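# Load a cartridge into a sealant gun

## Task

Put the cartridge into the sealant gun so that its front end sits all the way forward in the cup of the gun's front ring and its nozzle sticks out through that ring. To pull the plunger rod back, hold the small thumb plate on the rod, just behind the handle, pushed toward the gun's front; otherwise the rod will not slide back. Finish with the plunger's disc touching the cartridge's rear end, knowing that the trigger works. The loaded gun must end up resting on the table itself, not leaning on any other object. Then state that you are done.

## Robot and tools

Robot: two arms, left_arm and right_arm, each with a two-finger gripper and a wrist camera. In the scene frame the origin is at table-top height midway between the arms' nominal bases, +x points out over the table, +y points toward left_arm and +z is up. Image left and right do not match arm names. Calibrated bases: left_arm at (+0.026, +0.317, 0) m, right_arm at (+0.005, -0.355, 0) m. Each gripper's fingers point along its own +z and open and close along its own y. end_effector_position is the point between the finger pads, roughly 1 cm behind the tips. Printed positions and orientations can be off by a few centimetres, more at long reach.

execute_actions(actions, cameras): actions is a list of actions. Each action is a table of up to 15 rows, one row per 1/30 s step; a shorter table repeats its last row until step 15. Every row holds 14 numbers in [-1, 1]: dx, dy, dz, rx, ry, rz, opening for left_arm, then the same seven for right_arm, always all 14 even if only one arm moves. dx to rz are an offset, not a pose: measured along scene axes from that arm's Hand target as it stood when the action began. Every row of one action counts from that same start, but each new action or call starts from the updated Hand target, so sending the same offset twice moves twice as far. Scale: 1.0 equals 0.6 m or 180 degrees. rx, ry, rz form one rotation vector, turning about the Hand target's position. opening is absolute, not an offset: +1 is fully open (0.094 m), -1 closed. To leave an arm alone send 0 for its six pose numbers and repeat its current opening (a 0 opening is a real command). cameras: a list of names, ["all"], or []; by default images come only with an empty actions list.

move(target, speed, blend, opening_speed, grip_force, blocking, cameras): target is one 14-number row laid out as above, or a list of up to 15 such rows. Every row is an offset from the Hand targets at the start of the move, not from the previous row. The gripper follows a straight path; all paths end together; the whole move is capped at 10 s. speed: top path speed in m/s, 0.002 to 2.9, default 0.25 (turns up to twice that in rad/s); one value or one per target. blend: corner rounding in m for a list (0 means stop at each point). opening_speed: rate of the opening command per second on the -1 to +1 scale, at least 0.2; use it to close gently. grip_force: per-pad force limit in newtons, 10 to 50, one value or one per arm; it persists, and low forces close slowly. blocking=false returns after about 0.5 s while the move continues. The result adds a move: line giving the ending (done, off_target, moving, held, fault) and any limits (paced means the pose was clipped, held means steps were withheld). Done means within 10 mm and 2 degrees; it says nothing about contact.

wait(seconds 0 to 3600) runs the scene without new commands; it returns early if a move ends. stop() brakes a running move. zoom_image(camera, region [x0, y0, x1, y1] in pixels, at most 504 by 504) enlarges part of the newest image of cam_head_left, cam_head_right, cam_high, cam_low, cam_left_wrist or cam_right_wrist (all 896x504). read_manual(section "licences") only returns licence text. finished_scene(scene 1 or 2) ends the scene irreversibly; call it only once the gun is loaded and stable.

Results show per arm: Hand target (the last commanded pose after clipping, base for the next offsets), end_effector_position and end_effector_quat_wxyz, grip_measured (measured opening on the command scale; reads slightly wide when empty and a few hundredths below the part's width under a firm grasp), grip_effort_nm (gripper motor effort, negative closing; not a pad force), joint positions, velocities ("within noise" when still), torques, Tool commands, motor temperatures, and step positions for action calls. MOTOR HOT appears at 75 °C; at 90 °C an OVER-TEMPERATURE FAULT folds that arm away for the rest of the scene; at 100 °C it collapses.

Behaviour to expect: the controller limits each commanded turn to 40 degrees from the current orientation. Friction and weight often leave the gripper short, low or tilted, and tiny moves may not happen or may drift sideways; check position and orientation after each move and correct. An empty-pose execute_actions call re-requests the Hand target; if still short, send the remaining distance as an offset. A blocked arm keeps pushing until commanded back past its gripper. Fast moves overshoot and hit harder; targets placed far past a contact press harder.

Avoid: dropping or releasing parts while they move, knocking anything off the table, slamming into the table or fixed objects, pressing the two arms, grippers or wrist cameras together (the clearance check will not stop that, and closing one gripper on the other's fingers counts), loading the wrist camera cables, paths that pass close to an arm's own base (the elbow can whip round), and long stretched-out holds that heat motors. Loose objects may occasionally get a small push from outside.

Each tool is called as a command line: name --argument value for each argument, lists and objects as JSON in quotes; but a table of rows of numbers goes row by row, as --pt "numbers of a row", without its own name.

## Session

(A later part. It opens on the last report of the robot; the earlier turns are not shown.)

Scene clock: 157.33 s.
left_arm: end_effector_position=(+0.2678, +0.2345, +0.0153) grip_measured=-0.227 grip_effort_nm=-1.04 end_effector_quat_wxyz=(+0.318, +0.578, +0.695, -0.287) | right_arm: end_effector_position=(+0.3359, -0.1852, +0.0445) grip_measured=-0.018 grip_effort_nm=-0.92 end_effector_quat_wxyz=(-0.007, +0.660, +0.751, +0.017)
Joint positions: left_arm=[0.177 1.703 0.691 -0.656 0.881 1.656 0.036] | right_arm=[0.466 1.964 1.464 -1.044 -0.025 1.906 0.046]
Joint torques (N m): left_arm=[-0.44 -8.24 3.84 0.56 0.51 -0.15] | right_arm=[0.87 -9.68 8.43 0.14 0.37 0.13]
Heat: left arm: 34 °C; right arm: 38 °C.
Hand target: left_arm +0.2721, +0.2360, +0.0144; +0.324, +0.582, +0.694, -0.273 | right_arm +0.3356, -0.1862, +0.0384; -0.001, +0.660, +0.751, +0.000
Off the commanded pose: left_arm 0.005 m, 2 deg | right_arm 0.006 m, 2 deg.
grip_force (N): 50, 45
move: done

move --target '[0,0,0,0,0,0,-0.45,0,0,0.006,0,0,0,0.35]' --speed 0.05 --opening_speed 0.4 --cameras '["cam_low", "cam_right_wrist"]'

zoom_image --camera "cam_low" --region '[60, 230, 340, 370]'

Scene clock: 158.83 s.
left_arm: end_effector_position=(+0.2679, +0.2344, +0.0153) grip_measured=-0.227 grip_effort_nm=-1.04 end_effector_quat_wxyz=(+0.318, +0.578, +0.695, -0.287) | right_arm: end_effector_position=(+0.3345, -0.1873, +0.0447) grip_measured=+0.348 grip_effort_nm=0.13 end_effector_quat_wxyz=(-0.005, +0.661, +0.751, +0.011)
Joint positions: left_arm=[0.177 1.703 0.691 -0.655 0.881 1.655 0.036] | right_arm=[0.466 1.964 1.465 -1.054 -0.018 1.907 0.063]
Joint torques (N m): left_arm=[-0.49 -8.2 3.79 0.54 0.5 -0.15] | right_arm=[0.85 -10 9.24 0.09 0.3 0.15]
Heat: left arm: 34 °C; right arm: 38 °C.
Hand target: left_arm +0.2721, +0.2360, +0.0144; +0.324, +0.582, +0.694, -0.273 | right_arm +0.3355, -0.1862, +0.0420; -0.001, +0.660, +0.751, +0.000
Off the commanded pose: left_arm 0.005 m, 2 deg | right_arm 0.003 m, 1 deg.
grip_force (N): 50, 45
move: done
cam_right_wrist: T_world_to_cam=[[-0.9817, -0.18931, -0.02077, 0.28719], [-0.18454, 0.9187, 0.3492, 0.26387], [-0.04702, 0.34664, -0.93682, 0.20415]] pos_world=[0.34023, -0.25882, 0.10508]

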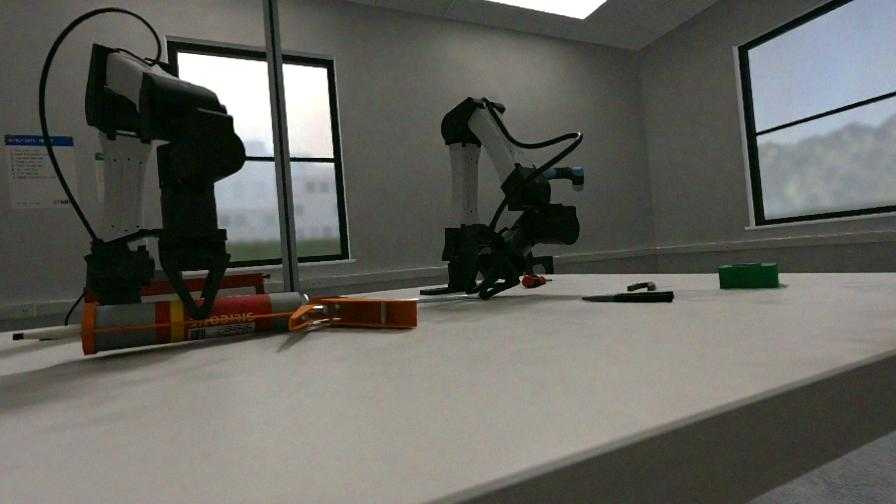

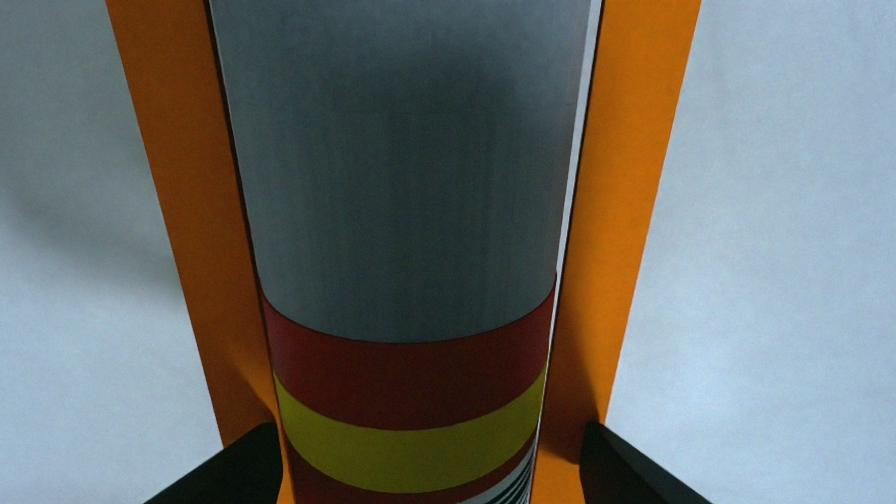

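Scaled by 1.800 from the camera's image (finer frame: 1280x720).

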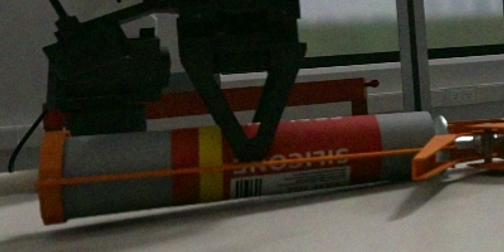

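move --pt "0 0 0 0 0 0 -0.45 0 0 0.08 0 0 0 0.35" --pt "0 0 0 0 0 0 -0.45 0.015 -0.14 0.18 0 0 0 0.35" --speed 0.25 --blend '[0.02,0]' --cameras '["cam_low", "cam_right_wrist", "cam_high"]'

zoom_image --camera "cam_low" --region '[0, 260, 200, 370]'

zoom_image --camera "cam_low" --region '[240, 260, 400, 350]'

Scene clock: 160.97 s.
left_arm: end_effector_position=(+0.2679, +0.2344, +0.0153) grip_measured=-0.227 grip_effort_nm=-1.04 end_effector_quat_wxyz=(+0.318, +0.578, +0.695, -0.287) | right_arm: end_effector_position=(+0.3423, -0.2678, +0.1395) grip_measured=+0.348 grip_effort_nm=0.13 end_effector_quat_wxyz=(-0.011, +0.662, +0.749, -0.006)
Joint positions: left_arm=[0.177 1.703 0.691 -0.655 0.881 1.655 0.036] | right_arm=[0.25 1.887 1.739 -1.444 -0.011 1.695 0.063]
Joint torques (N m): left_arm=[-0.44 -8.17 3.79 0.55 0.49 -0.15] | right_arm=[-0.29 -12.59 9.81 0 0.22 -0.02]
Heat: left arm: 34 °C; right arm: 38 °C.
Hand target: left_arm +0.2721, +0.2360, +0.0144; +0.324, +0.582, +0.694, -0.273 | right_arm +0.3446, -0.2702, +0.1501; -0.001, +0.660, +0.751, +0.001
Off the commanded pose: left_arm 0.005 m, 2 deg | right_arm 0.011 m, 1 deg.
grip_force (N): 50, 45
move: off_target (right_arm)
cam_right_wrist: T_world_to_cam=[[-0.98238, -0.1864, 0.01329, 0.27791], [-0.17104, 0.92554, 0.33782, 0.30497], [-0.07527, 0.3296, -0.94112, 0.327]] pos_world=[0.34979, -0.33824, 0.20102]
Images, in order (width x height): cam_high 896x504, cam_low 896x504, cam_right_wrist 896x504.

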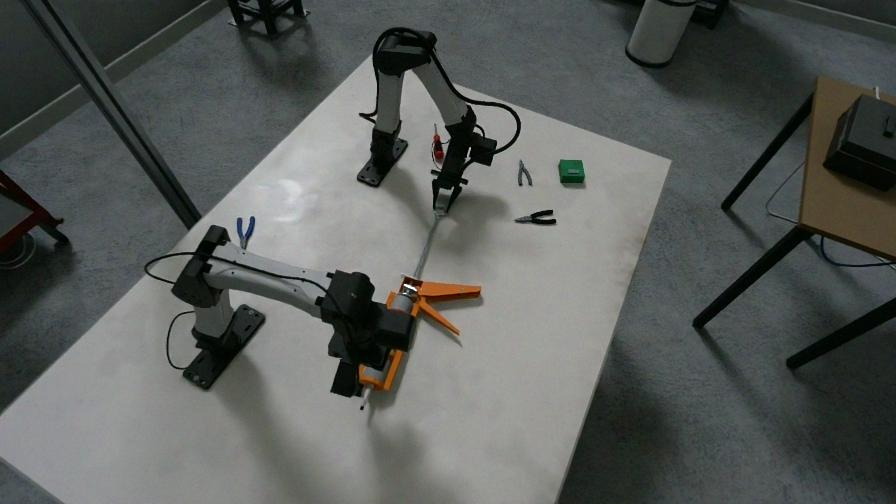

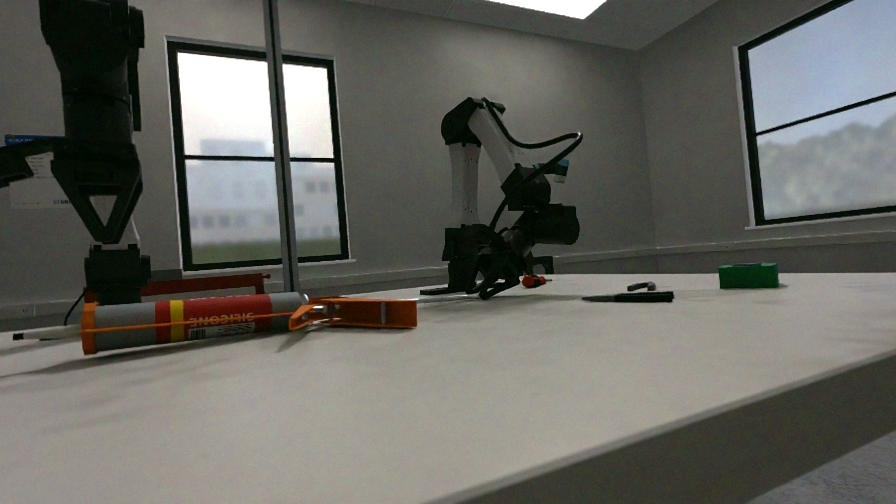

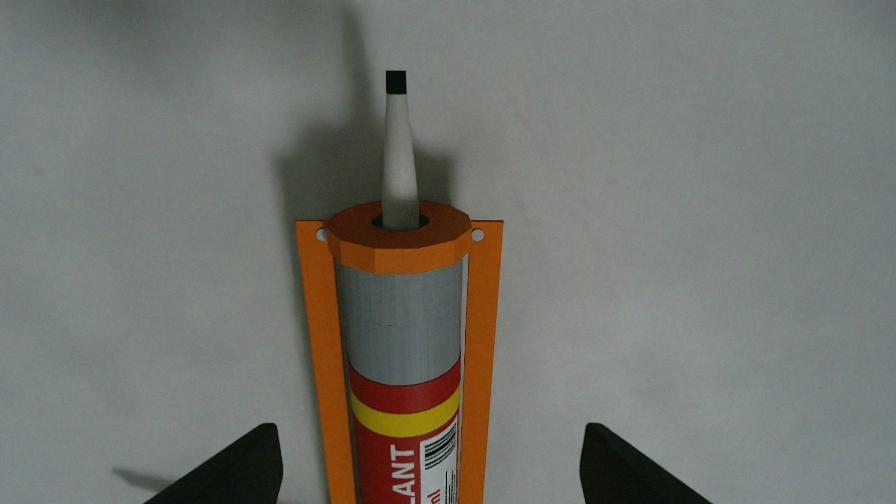

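Scaled by 2.520 from the camera's image (finer frame: 1280x720).

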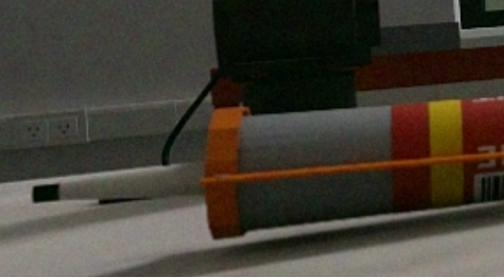

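Scaled by 3.150 from the camera's image (finer frame: 1280x720).

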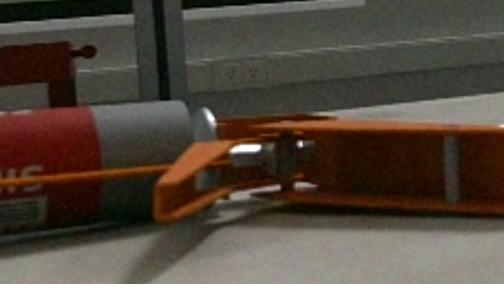

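zoom_image --camera "cam_right_wrist" --region '[280, 160, 520, 300]'

Scaled by 2.100 from the camera's image (finer frame: 1280x720).

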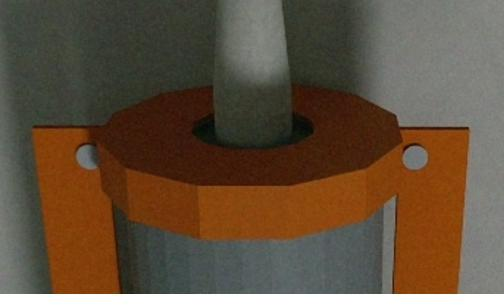

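move --target '[0,0,0,0,0,0,-0.45,0.0,0.2837,-0.01,0,0,0.5006,1.0]' --speed 0.45 --cameras '["cam_low", "cam_right_wrist", "cam_high"]'

zoom_image --camera "cam_high" --region '[330, 260, 500, 420]'

Scene clock: 165.37 s.
left_arm: end_effector_position=(+0.2679, +0.2344, +0.0153) grip_measured=-0.227 grip_effort_nm=-1.04 end_effector_quat_wxyz=(+0.318, +0.578, +0.695, -0.287) | right_arm: end_effector_position=(+0.3434, -0.1014, +0.1509) grip_measured=+0.998 grip_effort_nm=0.13 end_effector_quat_wxyz=(+0.014, -0.058, +0.998, +0.016)
Joint positions: left_arm=[0.177 1.703 0.691 -0.655 0.881 1.655 0.036] | right_arm=[0.642 2.172 2.203 -1.561 -0.011 0.523 0.094]
Joint torques (N m): left_arm=[-0.42 -8.14 3.79 0.55 0.51 -0.16] | right_arm=[0.55 -11.18 9.69 0.22 0.21 -0.01]
Heat: left arm: 34 °C; right arm: 38 °C.
Hand target: left_arm +0.2721, +0.2360, +0.0144; +0.324, +0.582, +0.694, -0.273 | right_arm +0.3446, -0.0999, +0.1440; -0.001, -0.066, +0.998, +0.000
Off the commanded pose: left_arm 0.005 m, 2 deg | right_arm 0.007 m, 3 deg.
joint sent to its limit (right arm) — joint 4 (wrist pitch), lower limit. The joint targets still meet the commanded pose.
grip_force (N): 50, 45
move: off_target (right_arm)
cam_right_wrist: T_world_to_cam=[[0.17961, -0.98305, -0.03673, -0.16246], [-0.93689, -0.18232, 0.29831, 0.304], [-0.29996, -0.01917, -0.95376, 0.32665]] pos_world=[0.41197, -0.09802, 0.21489]
Images, in order (width x height): cam_high 896x504, cam_low 896x504, cam_right_wrist 896x504.

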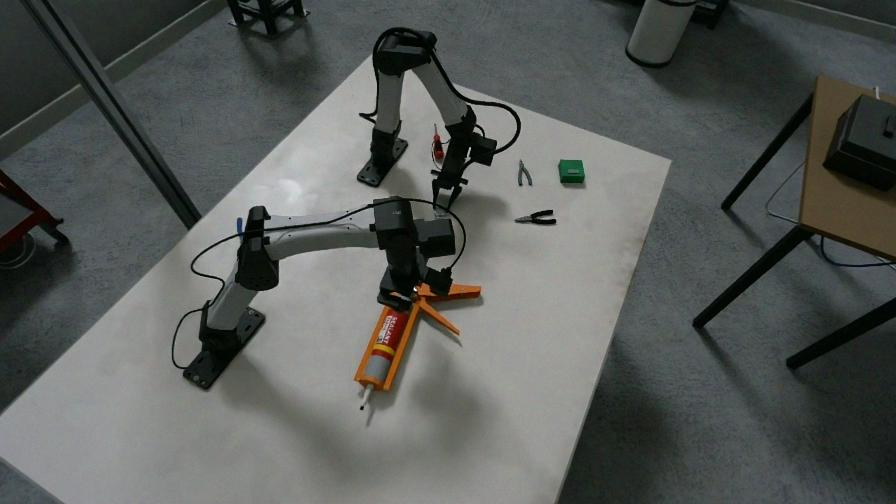

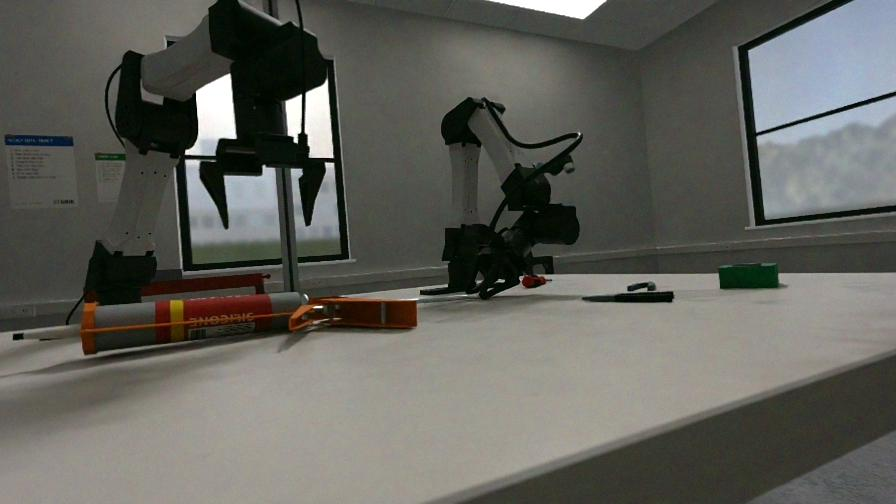

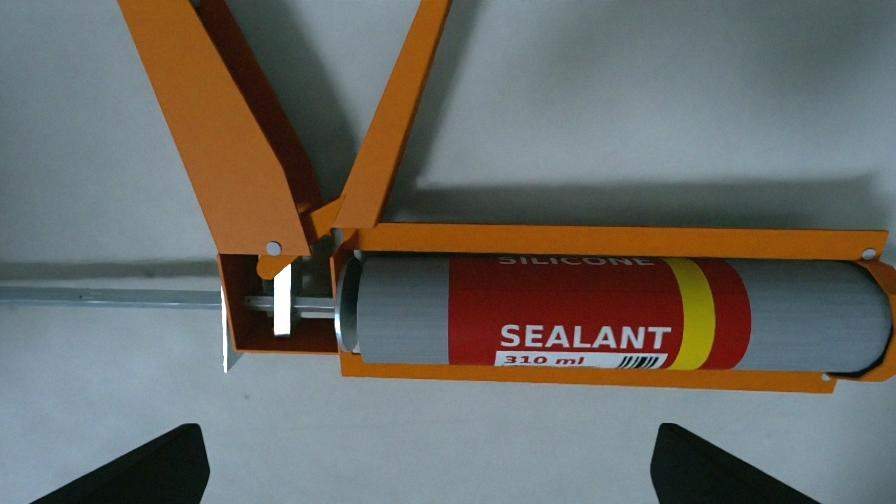

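Scaled by 2.965 from the camera's image (finer frame: 1280x720).

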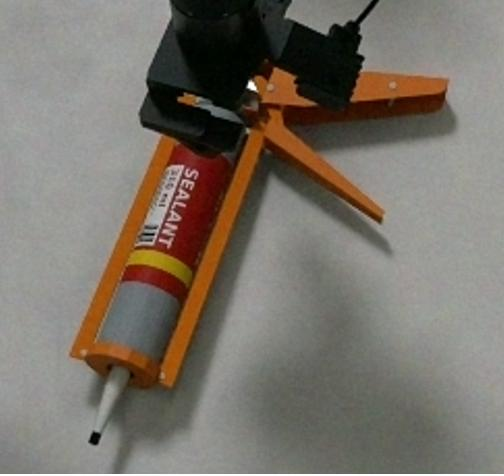

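zoom_image --camera "cam_right_wrist" --region '[200, 220, 420, 400]'

zoom_image --camera "cam_right_wrist" --region '[716, 200, 896, 400]'

Scaled by 2.291 from the camera's image (finer frame: 1280x720).

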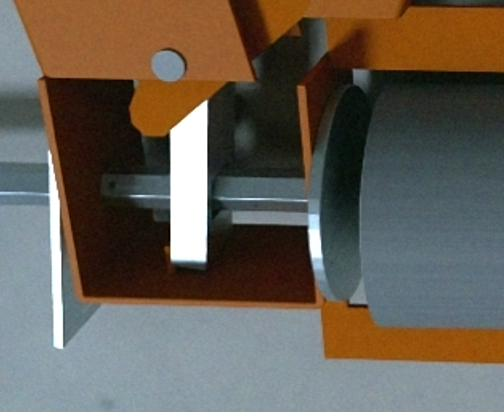

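Scaled by 2.520 from the camera's image (finer frame: 1280x720).

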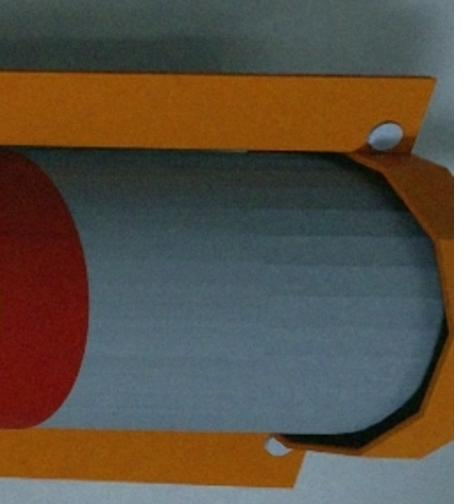

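move --target '[0,0,0,0,0,0,-0.45,0.049,0.1098,-0.115,0,0,-0.0089,1.0]' --speed 0.25 --cameras '["cam_right_wrist", "cam_high"]'

Scene clock: 171.27 s.
left_arm: end_effector_position=(+0.2679, +0.2344, +0.0153) grip_measured=-0.227 grip_effort_nm=-1.04 end_effector_quat_wxyz=(+0.318, +0.578, +0.695, -0.287) | right_arm: end_effector_position=(+0.3741, -0.0328, +0.0869) grip_measured=+0.998 grip_effort_nm=0.13 end_effector_quat_wxyz=(+0.015, -0.056, +0.998, +0.018)
Joint positions: left_arm=[0.177 1.703 0.691 -0.655 0.881 1.655 0.036] | right_arm=[0.717 2.526 2.562 -1.561 -0.011 0.602 0.094]
Joint torques (N m): left_arm=[-0.43 -8.18 3.78 0.56 0.51 -0.14] | right_arm=[0.25 -13.79 9.32 0.21 0.22 0.19]
Heat: left arm: 34 °C; right arm: 39 °C.
Hand target: left_arm +0.2721, +0.2360, +0.0144; +0.324, +0.582, +0.694, -0.273 | right_arm +0.3740, -0.0341, +0.0750; -0.001, -0.052, +0.999, +0.000
Off the commanded pose: left_arm 0.005 m, 2 deg | right_arm 0.012 m, 3 deg.
joint sent to its limit (right arm) — joint 4 (wrist pitch), lower limit. The joint targets still meet the commanded pose.
grip_force (N): 50, 45
move: off_target (right_arm)
cam_right_wrist: T_world_to_cam=[[0.17563, -0.98357, -0.04172, -0.10094], [-0.93793, -0.18005, 0.29644, 0.36493], [-0.29908, -0.01294, -0.95414, 0.27603]] pos_world=[0.44256, -0.03001, 0.15098]
Images, in order (width x height): cam_high 896x504, cam_right_wrist 896x504.

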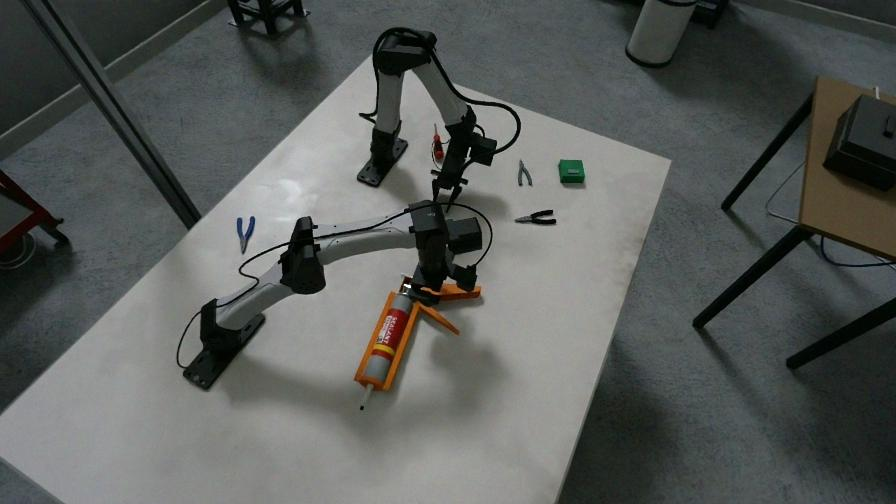

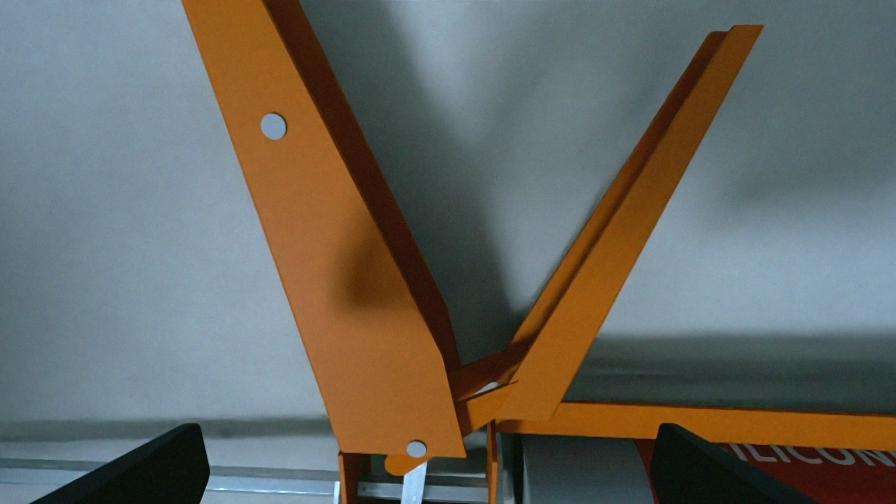

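move --pt "0 0 0 0 0 0 -0.45 -0.0058 -0.0165 -0.02 0 0 -0.0128 1.0" --speed 0.15 --cameras '["cam_right_wrist"]'

Scene clock: 173.73 s.
left_arm: end_effector_position=(+0.2679, +0.2344, +0.0153) grip_measured=-0.227 grip_effort_nm=-1.04 end_effector_quat_wxyz=(+0.318, +0.578, +0.695, -0.287) | right_arm: end_effector_position=(+0.3656, -0.0401, +0.0548) grip_measured=+0.998 grip_effort_nm=0.13 end_effector_quat_wxyz=(-0.014, -0.041, +0.999, -0.004)
Joint positions: left_arm=[0.177 1.703 0.691 -0.655 0.881 1.655 0.036] | right_arm=[0.717 2.526 2.433 -1.504 -0.011 0.632 0.094]
Joint torques (N m): left_arm=[-0.44 -8.17 3.79 0.55 0.51 -0.16] | right_arm=[-0.81 -20.11 5.3 0.37 0.22 0.17]
Heat: left arm: 34 °C; right arm: 39 °C.
Hand target: left_arm +0.2721, +0.2360, +0.0144; +0.324, +0.582, +0.694, -0.273 | right_arm +0.3705, -0.0440, +0.0630; -0.001, -0.032, +0.999, +0.000
Off the commanded pose: left_arm 0.005 m, 2 deg | right_arm 0.010 m, 2 deg.
grip_force (N): 50, 45
move: done
cam_right_wrist: T_world_to_cam=[[0.14494, -0.98943, -0.00351, -0.09919], [-0.92455, -0.13669, 0.3557, 0.35873], [-0.35242, -0.04831, -0.93459, 0.25986]] pos_world=[0.43762, -0.03656, 0.11492]

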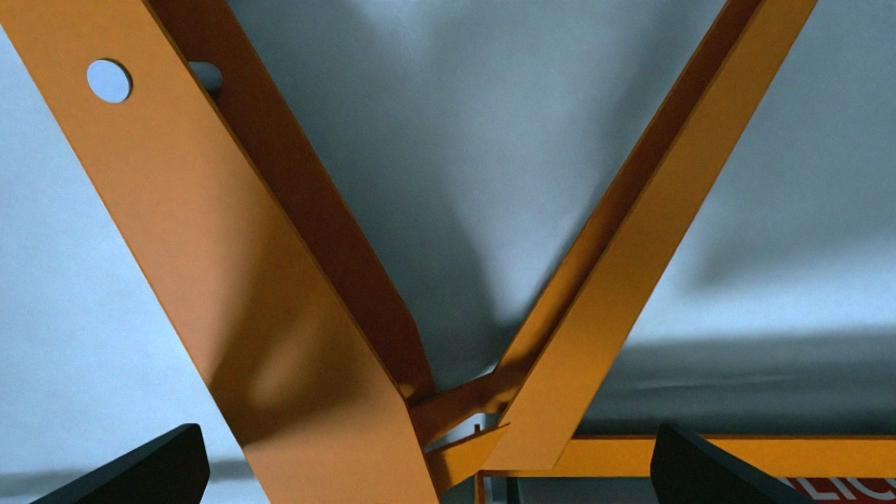

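move --pt "0 0 0 0 0 0 -0.45 0 0.0083 -0.045 0 0 0 1.0" --speed 0.1 --cameras '["cam_right_wrist", "cam_low"]'

zoom_image --camera "cam_low" --region '[240, 230, 440, 350]'

Scene clock: 176.47 s.
left_arm: end_effector_position=(+0.2679, +0.2344, +0.0153) grip_measured=-0.227 grip_effort_nm=-1.04 end_effector_quat_wxyz=(+0.318, +0.578, +0.695, -0.287) | right_arm: end_effector_position=(+0.3680, -0.0380, +0.0292) grip_measured=+0.998 grip_effort_nm=0.12 end_effector_quat_wxyz=(-0.013, -0.037, +0.999, -0.003)
Joint positions: left_arm=[0.177 1.703 0.691 -0.655 0.881 1.655 0.036] | right_arm=[0.717 2.526 2.331 -1.399 -0.011 0.64 0.094]
Joint torques (N m): left_arm=[-0.44 -8.1 3.81 0.56 0.51 -0.16] | right_arm=[-0.06 -19.89 5.35 0.39 0.21 0.18]
Heat: left arm: 34 °C; right arm: 40 °C.
Hand target: left_arm +0.2721, +0.2360, +0.0144; +0.324, +0.582, +0.694, -0.273 | right_arm +0.3704, -0.0390, +0.0359; -0.001, -0.032, +0.999, +0.000
Off the commanded pose: left_arm 0.005 m, 2 deg | right_arm 0.007 m, 1 deg.
grip_force (N): 50, 45
move: done
cam_right_wrist: T_world_to_cam=[[0.13741, -0.9905, -0.005, -0.09471], [-0.92642, -0.1303, 0.35322, 0.37136], [-0.35052, -0.04391, -0.93553, 0.2364]] pos_world=[0.43991, -0.03505, 0.08951]
Images, in order (width x height): cam_low 896x504, cam_right_wrist 896x504.

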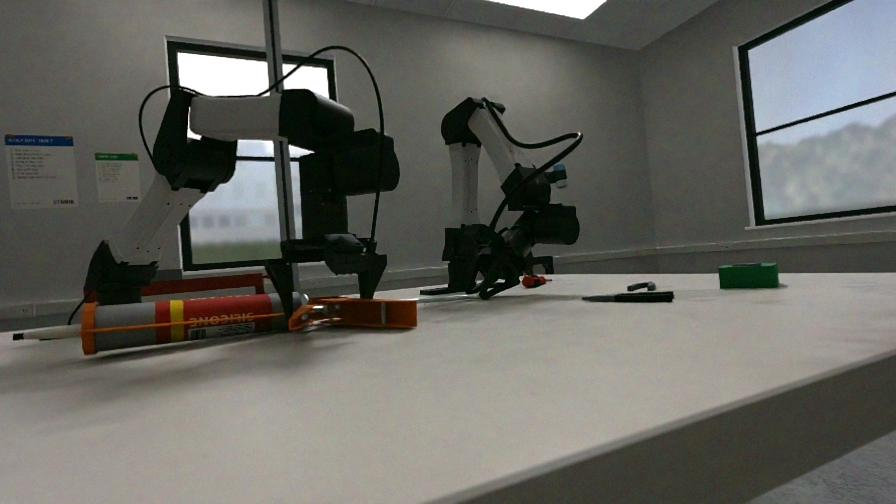

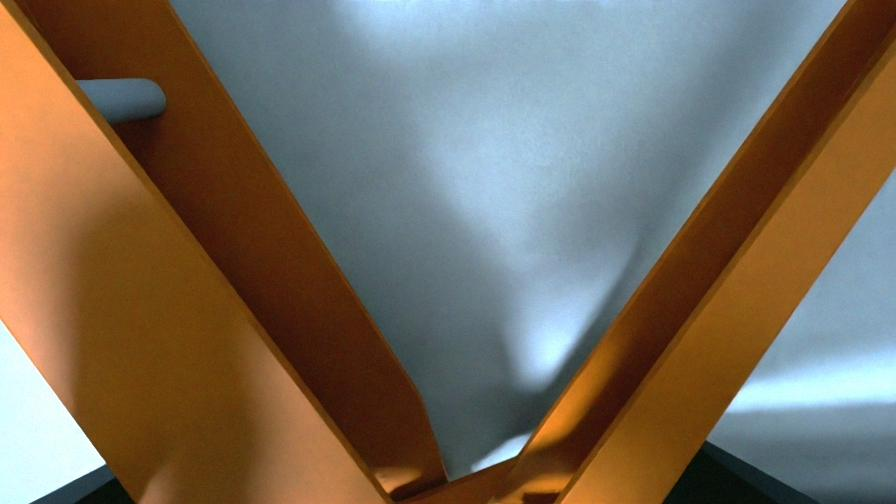

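Scaled by 2.520 from the camera's image (finer frame: 1280x720).

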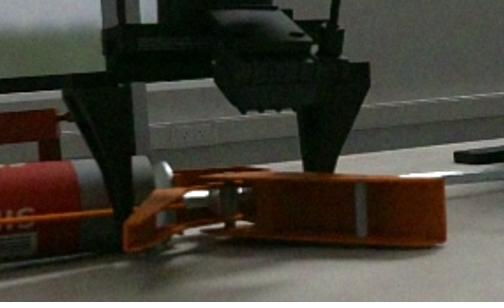

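move --pt "-0.002 0.015 0 0 0 0 -0.45 -0.002 0.015 -0.0067 0 0 0 0.35" --speed 0.01 --opening_speed 0.5 --grip_force '[50, 50]' --cameras '["cam_right_wrist", "cam_low"]'

Scene clock: 179.77 s.
left_arm: end_effector_position=(+0.2681, +0.2379, +0.0167) grip_measured=-0.227 grip_effort_nm=-1.04 end_effector_quat_wxyz=(+0.328, +0.582, +0.688, -0.283) | right_arm: end_effector_position=(+0.3680, -0.0218, +0.0292) grip_measured=+0.353 grip_effort_nm=-0.63 end_effector_quat_wxyz=(+0.007, -0.125, +0.992, +0.007)
Joint positions: left_arm=[0.197 1.703 0.691 -0.665 0.891 1.699 0.036] | right_arm=[0.744 2.526 2.331 -1.356 -0.004 0.492 0.064]
Joint velocities: left_arm=[within noise] | right_arm=[0.012 0.002 -0.027 -0.051 -0.007 -0.066 0.004]
Joint torques (N m): left_arm=[1.32 -6.65 5.33 0.12 0.4 -0.02] | right_arm=[-1.22 -17.88 7.98 0.07 0.11 1.71]
Motor temperatures (°C): left_arm=[23 34 30 25 23 22 26] | right_arm=[24 42 35 29 22 21 26]
Heat: left arm: 34 °C; right arm: 42 °C.
Hand target: left_arm +0.2709, +0.2450, +0.0144; +0.324, +0.582, +0.694, -0.273 | right_arm +0.3693, -0.0300, +0.0319; -0.001, -0.032, +0.999, +0.000
Off the commanded pose: left_arm 0.008 m, 1 deg | right_arm 0.009 m, 11 deg.
move: off_target (right_arm)
cam_right_wrist: T_world_to_cam=[[0.30869, -0.95095, -0.02025, -0.14049], [-0.90127, -0.29924, 0.31331, 0.3617], [-0.304, -0.07846, -0.94944, 0.21961]] pos_world=[0.43612, -0.00813, 0.09233]
Images, in order (width x height): cam_low 896x504, cam_right_wrist 896x504.

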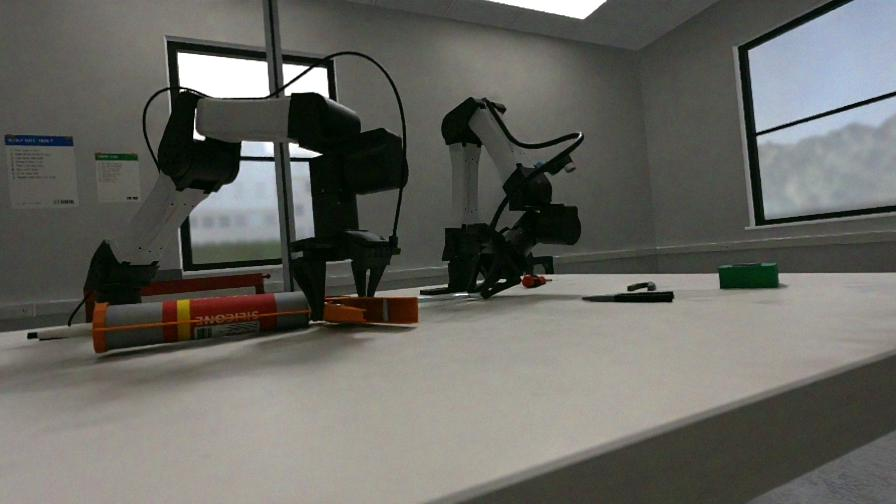

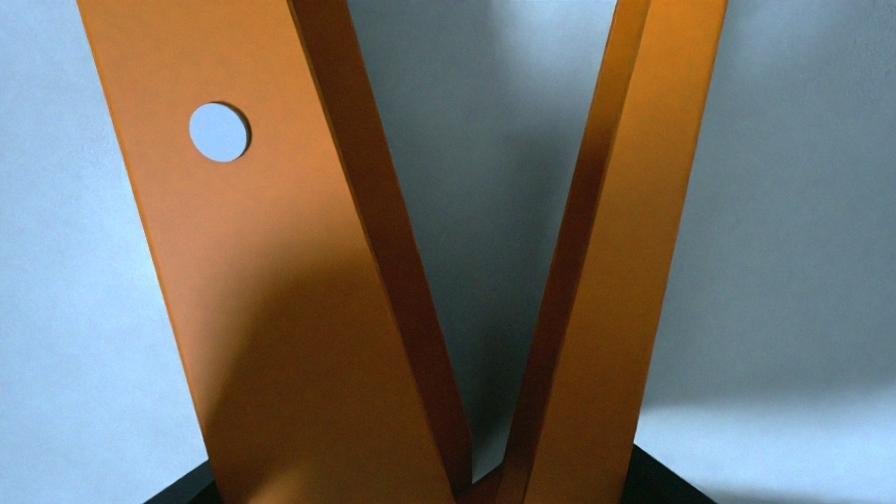

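move --pt "0 0 0 0 0 0 -0.45 0 0.002 0.0 0 0 0 1.0" --speed 0.05 --opening_speed 1.2 --cameras '["cam_right_wrist", "cam_low"]'

Scene clock: 181.23 s.
left_arm: end_effector_position=(+0.2634, +0.2373, +0.0173) grip_measured=-0.227 grip_effort_nm=-1.04 end_effector_quat_wxyz=(+0.321, +0.577, +0.692, -0.292) | right_arm: end_effector_position=(+0.3625, -0.0287, +0.0292) grip_measured=+0.998 grip_effort_nm=0.13 end_effector_quat_wxyz=(-0.007, -0.041, +0.999, -0.004)
Joint positions: left_arm=[0.199 1.703 0.691 -0.693 0.89 1.699 0.036] | right_arm=[0.742 2.526 2.331 -1.391 -0.004 0.657 0.094]
Joint torques (N m): left_arm=[1.11 -6.64 5.24 0.35 0.37 -0.01] | right_arm=[-0.75 -16.5 10.26 0.18 0.13 0.18]
Heat: left arm: 34 °C; right arm: 42 °C.
Hand target: left_arm +0.2709, +0.2451, +0.0144; +0.324, +0.582, +0.694, -0.273 | right_arm +0.3692, -0.0288, +0.0319; -0.001, -0.032, +0.999, +0.000
Off the commanded pose: left_arm 0.011 m, 2 deg | right_arm 0.007 m, 1 deg.
move: done
cam_right_wrist: T_world_to_cam=[[0.14547, -0.98936, -0.00323, -0.08767], [-0.92923, -0.13775, 0.34287, 0.36856], [-0.33967, -0.04687, -0.93938, 0.23085]] pos_world=[0.43365, -0.02515, 0.0902]
Images, in order (width x height): cam_low 896x504, cam_right_wrist 896x504.

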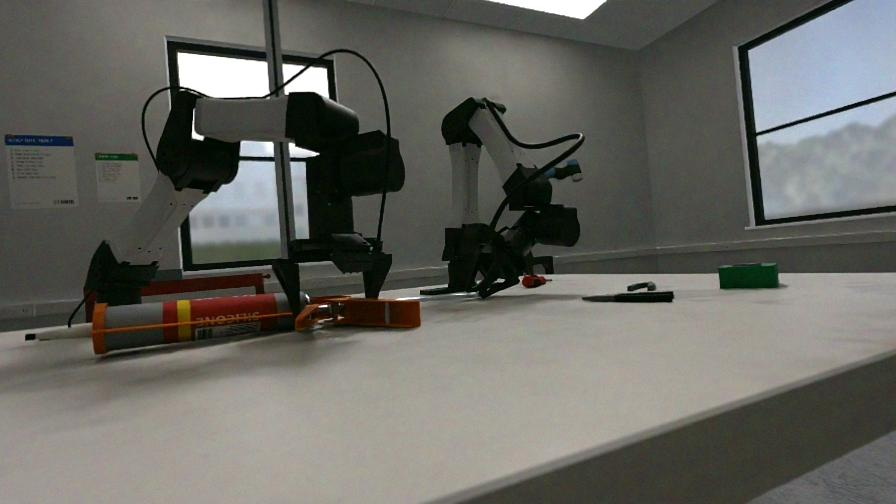

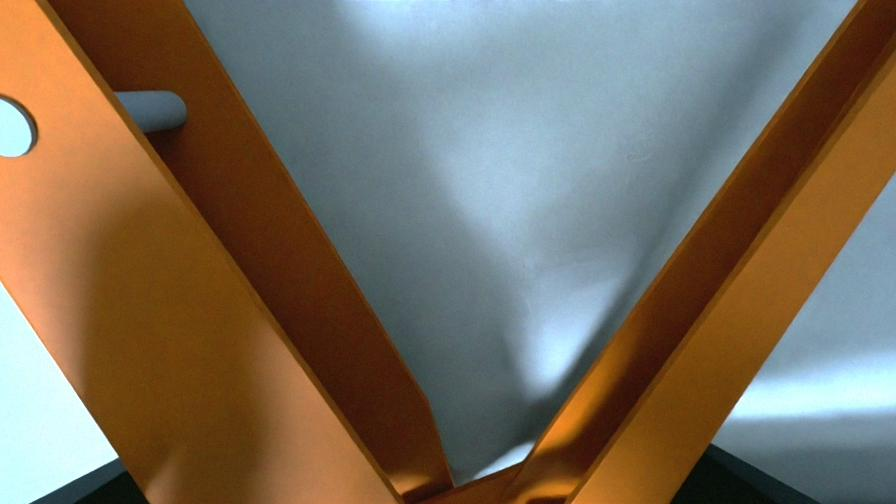

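move --pt "0 0.004 0 0 0 0 -0.45 -0.002 0.013 -0.003 0 0 0 0.35" --speed 0.01 --opening_speed 0.6 --cameras '["cam_low"]'

Scene clock: 183.47 s.
left_arm: end_effector_position=(+0.2686, +0.2395, +0.0184) grip_measured=-0.227 grip_effort_nm=-1.04 end_effector_quat_wxyz=(+0.335, +0.591, +0.679, -0.278) | right_arm: end_effector_position=(+0.3655, -0.0186, +0.0364) grip_measured=+0.406 grip_effort_nm=-0.97 end_effector_quat_wxyz=(+0.012, -0.105, +0.994, +0.003)
Joint positions: left_arm=[0.206 1.703 0.695 -0.676 0.897 1.741 0.036] | right_arm=[0.757 2.528 2.362 -1.383 0.009 0.545 0.066]
Joint torques (N m): left_arm=[1.39 -6.17 5.26 0.05 0.31 -0.23] | right_arm=[-0.98 -15.05 9.85 0.18 -0.01 1.39]
Heat: left arm: 34 °C; right arm: 42 °C.
Hand target: left_arm +0.2709, +0.2474, +0.0144; +0.324, +0.582, +0.694, -0.273 | right_arm +0.3681, -0.0210, +0.0303; -0.001, -0.032, +0.999, +0.000
Off the commanded pose: left_arm 0.009 m, 2 deg | right_arm 0.007 m, 9 deg.
move: off_target (right_arm)

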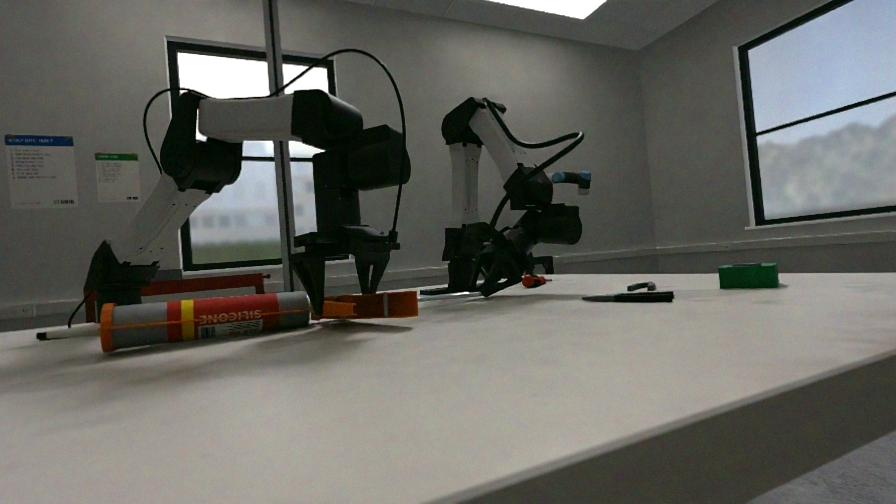

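move --pt "0 0 0 0 0 0 -0.45 -0.0043 0.002 0.005 0 0 0.02 1.0" --pt "0 0 0 0 0 0 -0.45 -0.0043 0.002 0.12 0 0 0 1.0" --pt "0 0 0 0 0 0 -0.45 -0.045 -0.08 0.19 0 0 0 1.0" --speed '[0.05, 0.25, 0.3]' --blend '[0, 0.02, 0]' --opening_speed 1.5 --cameras '["cam_low", "cam_right_wrist", "cam_high"]'

zoom_image --camera "cam_right_wrist" --region '[200, 220, 440, 420]'

Scene clock: 186.17 s.
left_arm: end_effector_position=(+0.2627, +0.2391, +0.0186) grip_measured=-0.227 grip_effort_nm=-1.04 end_effector_quat_wxyz=(+0.323, +0.580, +0.689, -0.291) | right_arm: end_effector_position=(+0.3467, -0.0645, +0.1381) grip_measured=+0.998 grip_effort_nm=0.13 end_effector_quat_wxyz=(+0.025, -0.028, +0.999, +0.015)
Joint positions: left_arm=[0.209 1.703 0.695 -0.71 0.892 1.726 0.036] | right_arm=[0.711 2.282 2.332 -1.564 0.009 0.652 0.094]
Joint torques (N m): left_arm=[1.1 -6.22 5.35 0.37 0.35 -0.11] | right_arm=[-0.21 -17.81 5.3 0.27 0 0]
Heat: left arm: 33 °C; right arm: 43 °C.
Hand target: left_arm +0.2709, +0.2474, +0.0144; +0.324, +0.582, +0.694, -0.273 | right_arm +0.3411, -0.0690, +0.1442; -0.001, -0.032, +0.999, +0.000
Off the commanded pose: left_arm 0.012 m, 2 deg | right_arm 0.009 m, 3 deg.
joint sent to its limit (right arm) — joint 4 (wrist pitch), lower limit. The joint targets are off in orientation, not in position.
move: off_target (right_arm)
cam_right_wrist: T_world_to_cam=[[0.1211, -0.99208, -0.03318, -0.10804], [-0.9522, -0.12555, 0.27849, 0.32932], [-0.28045, -0.00213, -0.95987, 0.31137]] pos_world=[0.41399, -0.06518, 0.20357]
Images, in order (width x height): cam_high 896x504, cam_low 896x504, cam_right_wrist 896x504.

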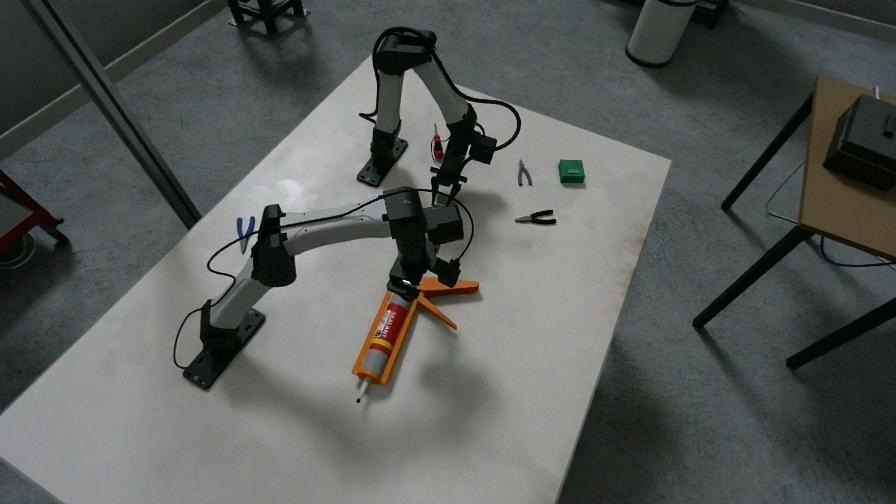

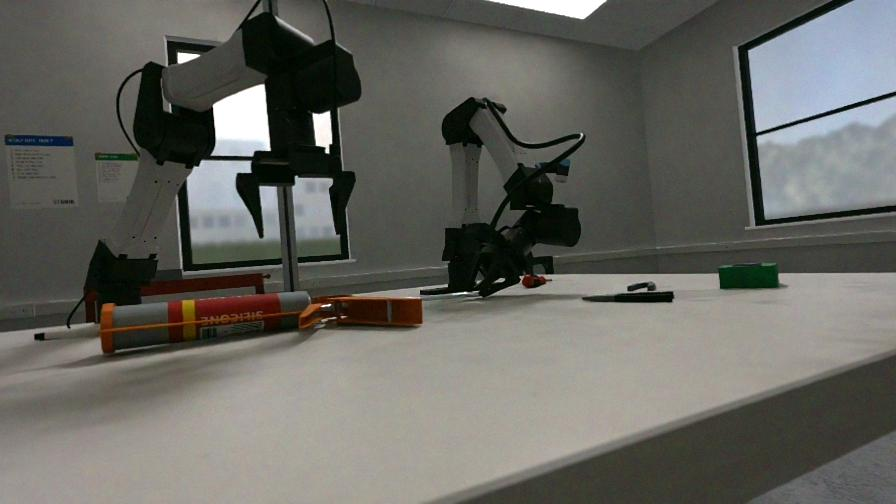

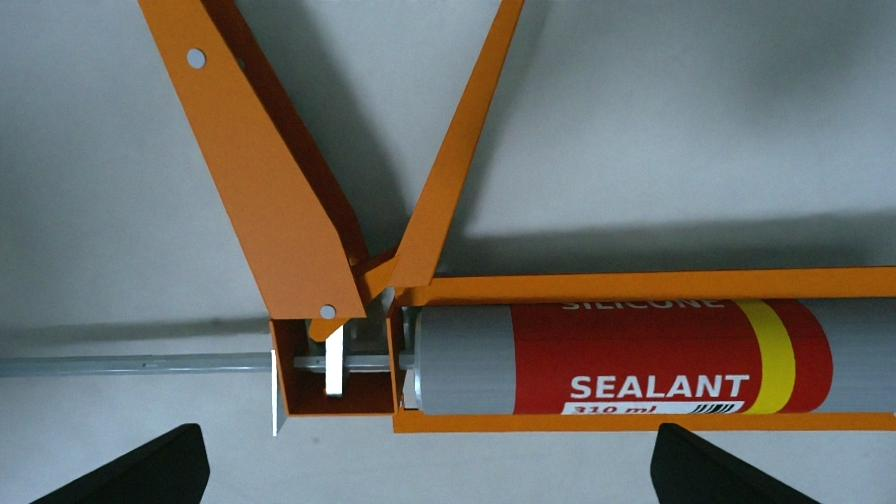

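Scaled by 2.100 from the camera's image (finer frame: 1280x720).

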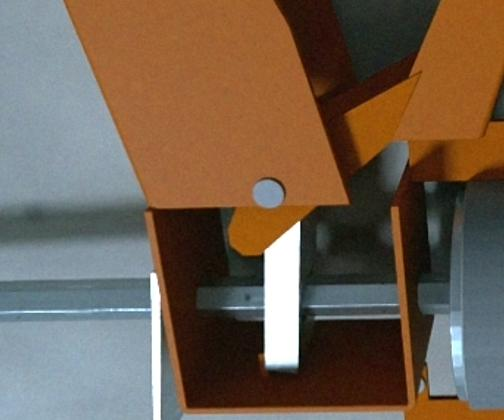

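zoom_image --camera "cam_right_wrist" --region '[380, 280, 470, 430]'

zoom_image --camera "cam_low" --region '[80, 280, 340, 370]'

Scaled by 3.360 from the camera's image (finer frame: 1280x720).

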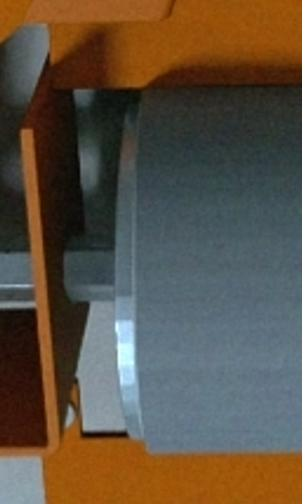

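Scaled by 1.938 from the camera's image (finer frame: 1280x720).

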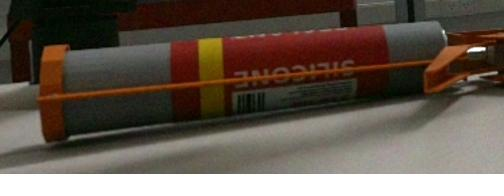

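zoom_image --camera "cam_low" --region '[20, 280, 150, 370]'

zoom_image --camera "cam_high" --region '[340, 340, 430, 410]'

Scaled by 3.877 from the camera's image (finer frame: 1280x720).

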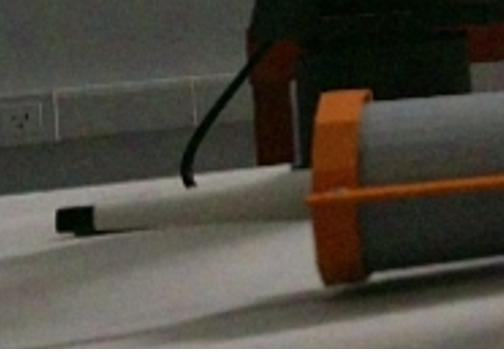

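Scaled by 5.600 from the camera's image (finer frame: 1280x720).

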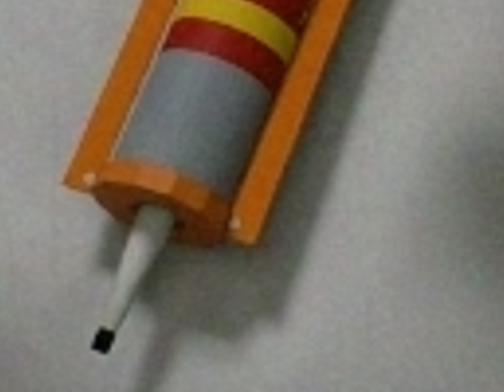

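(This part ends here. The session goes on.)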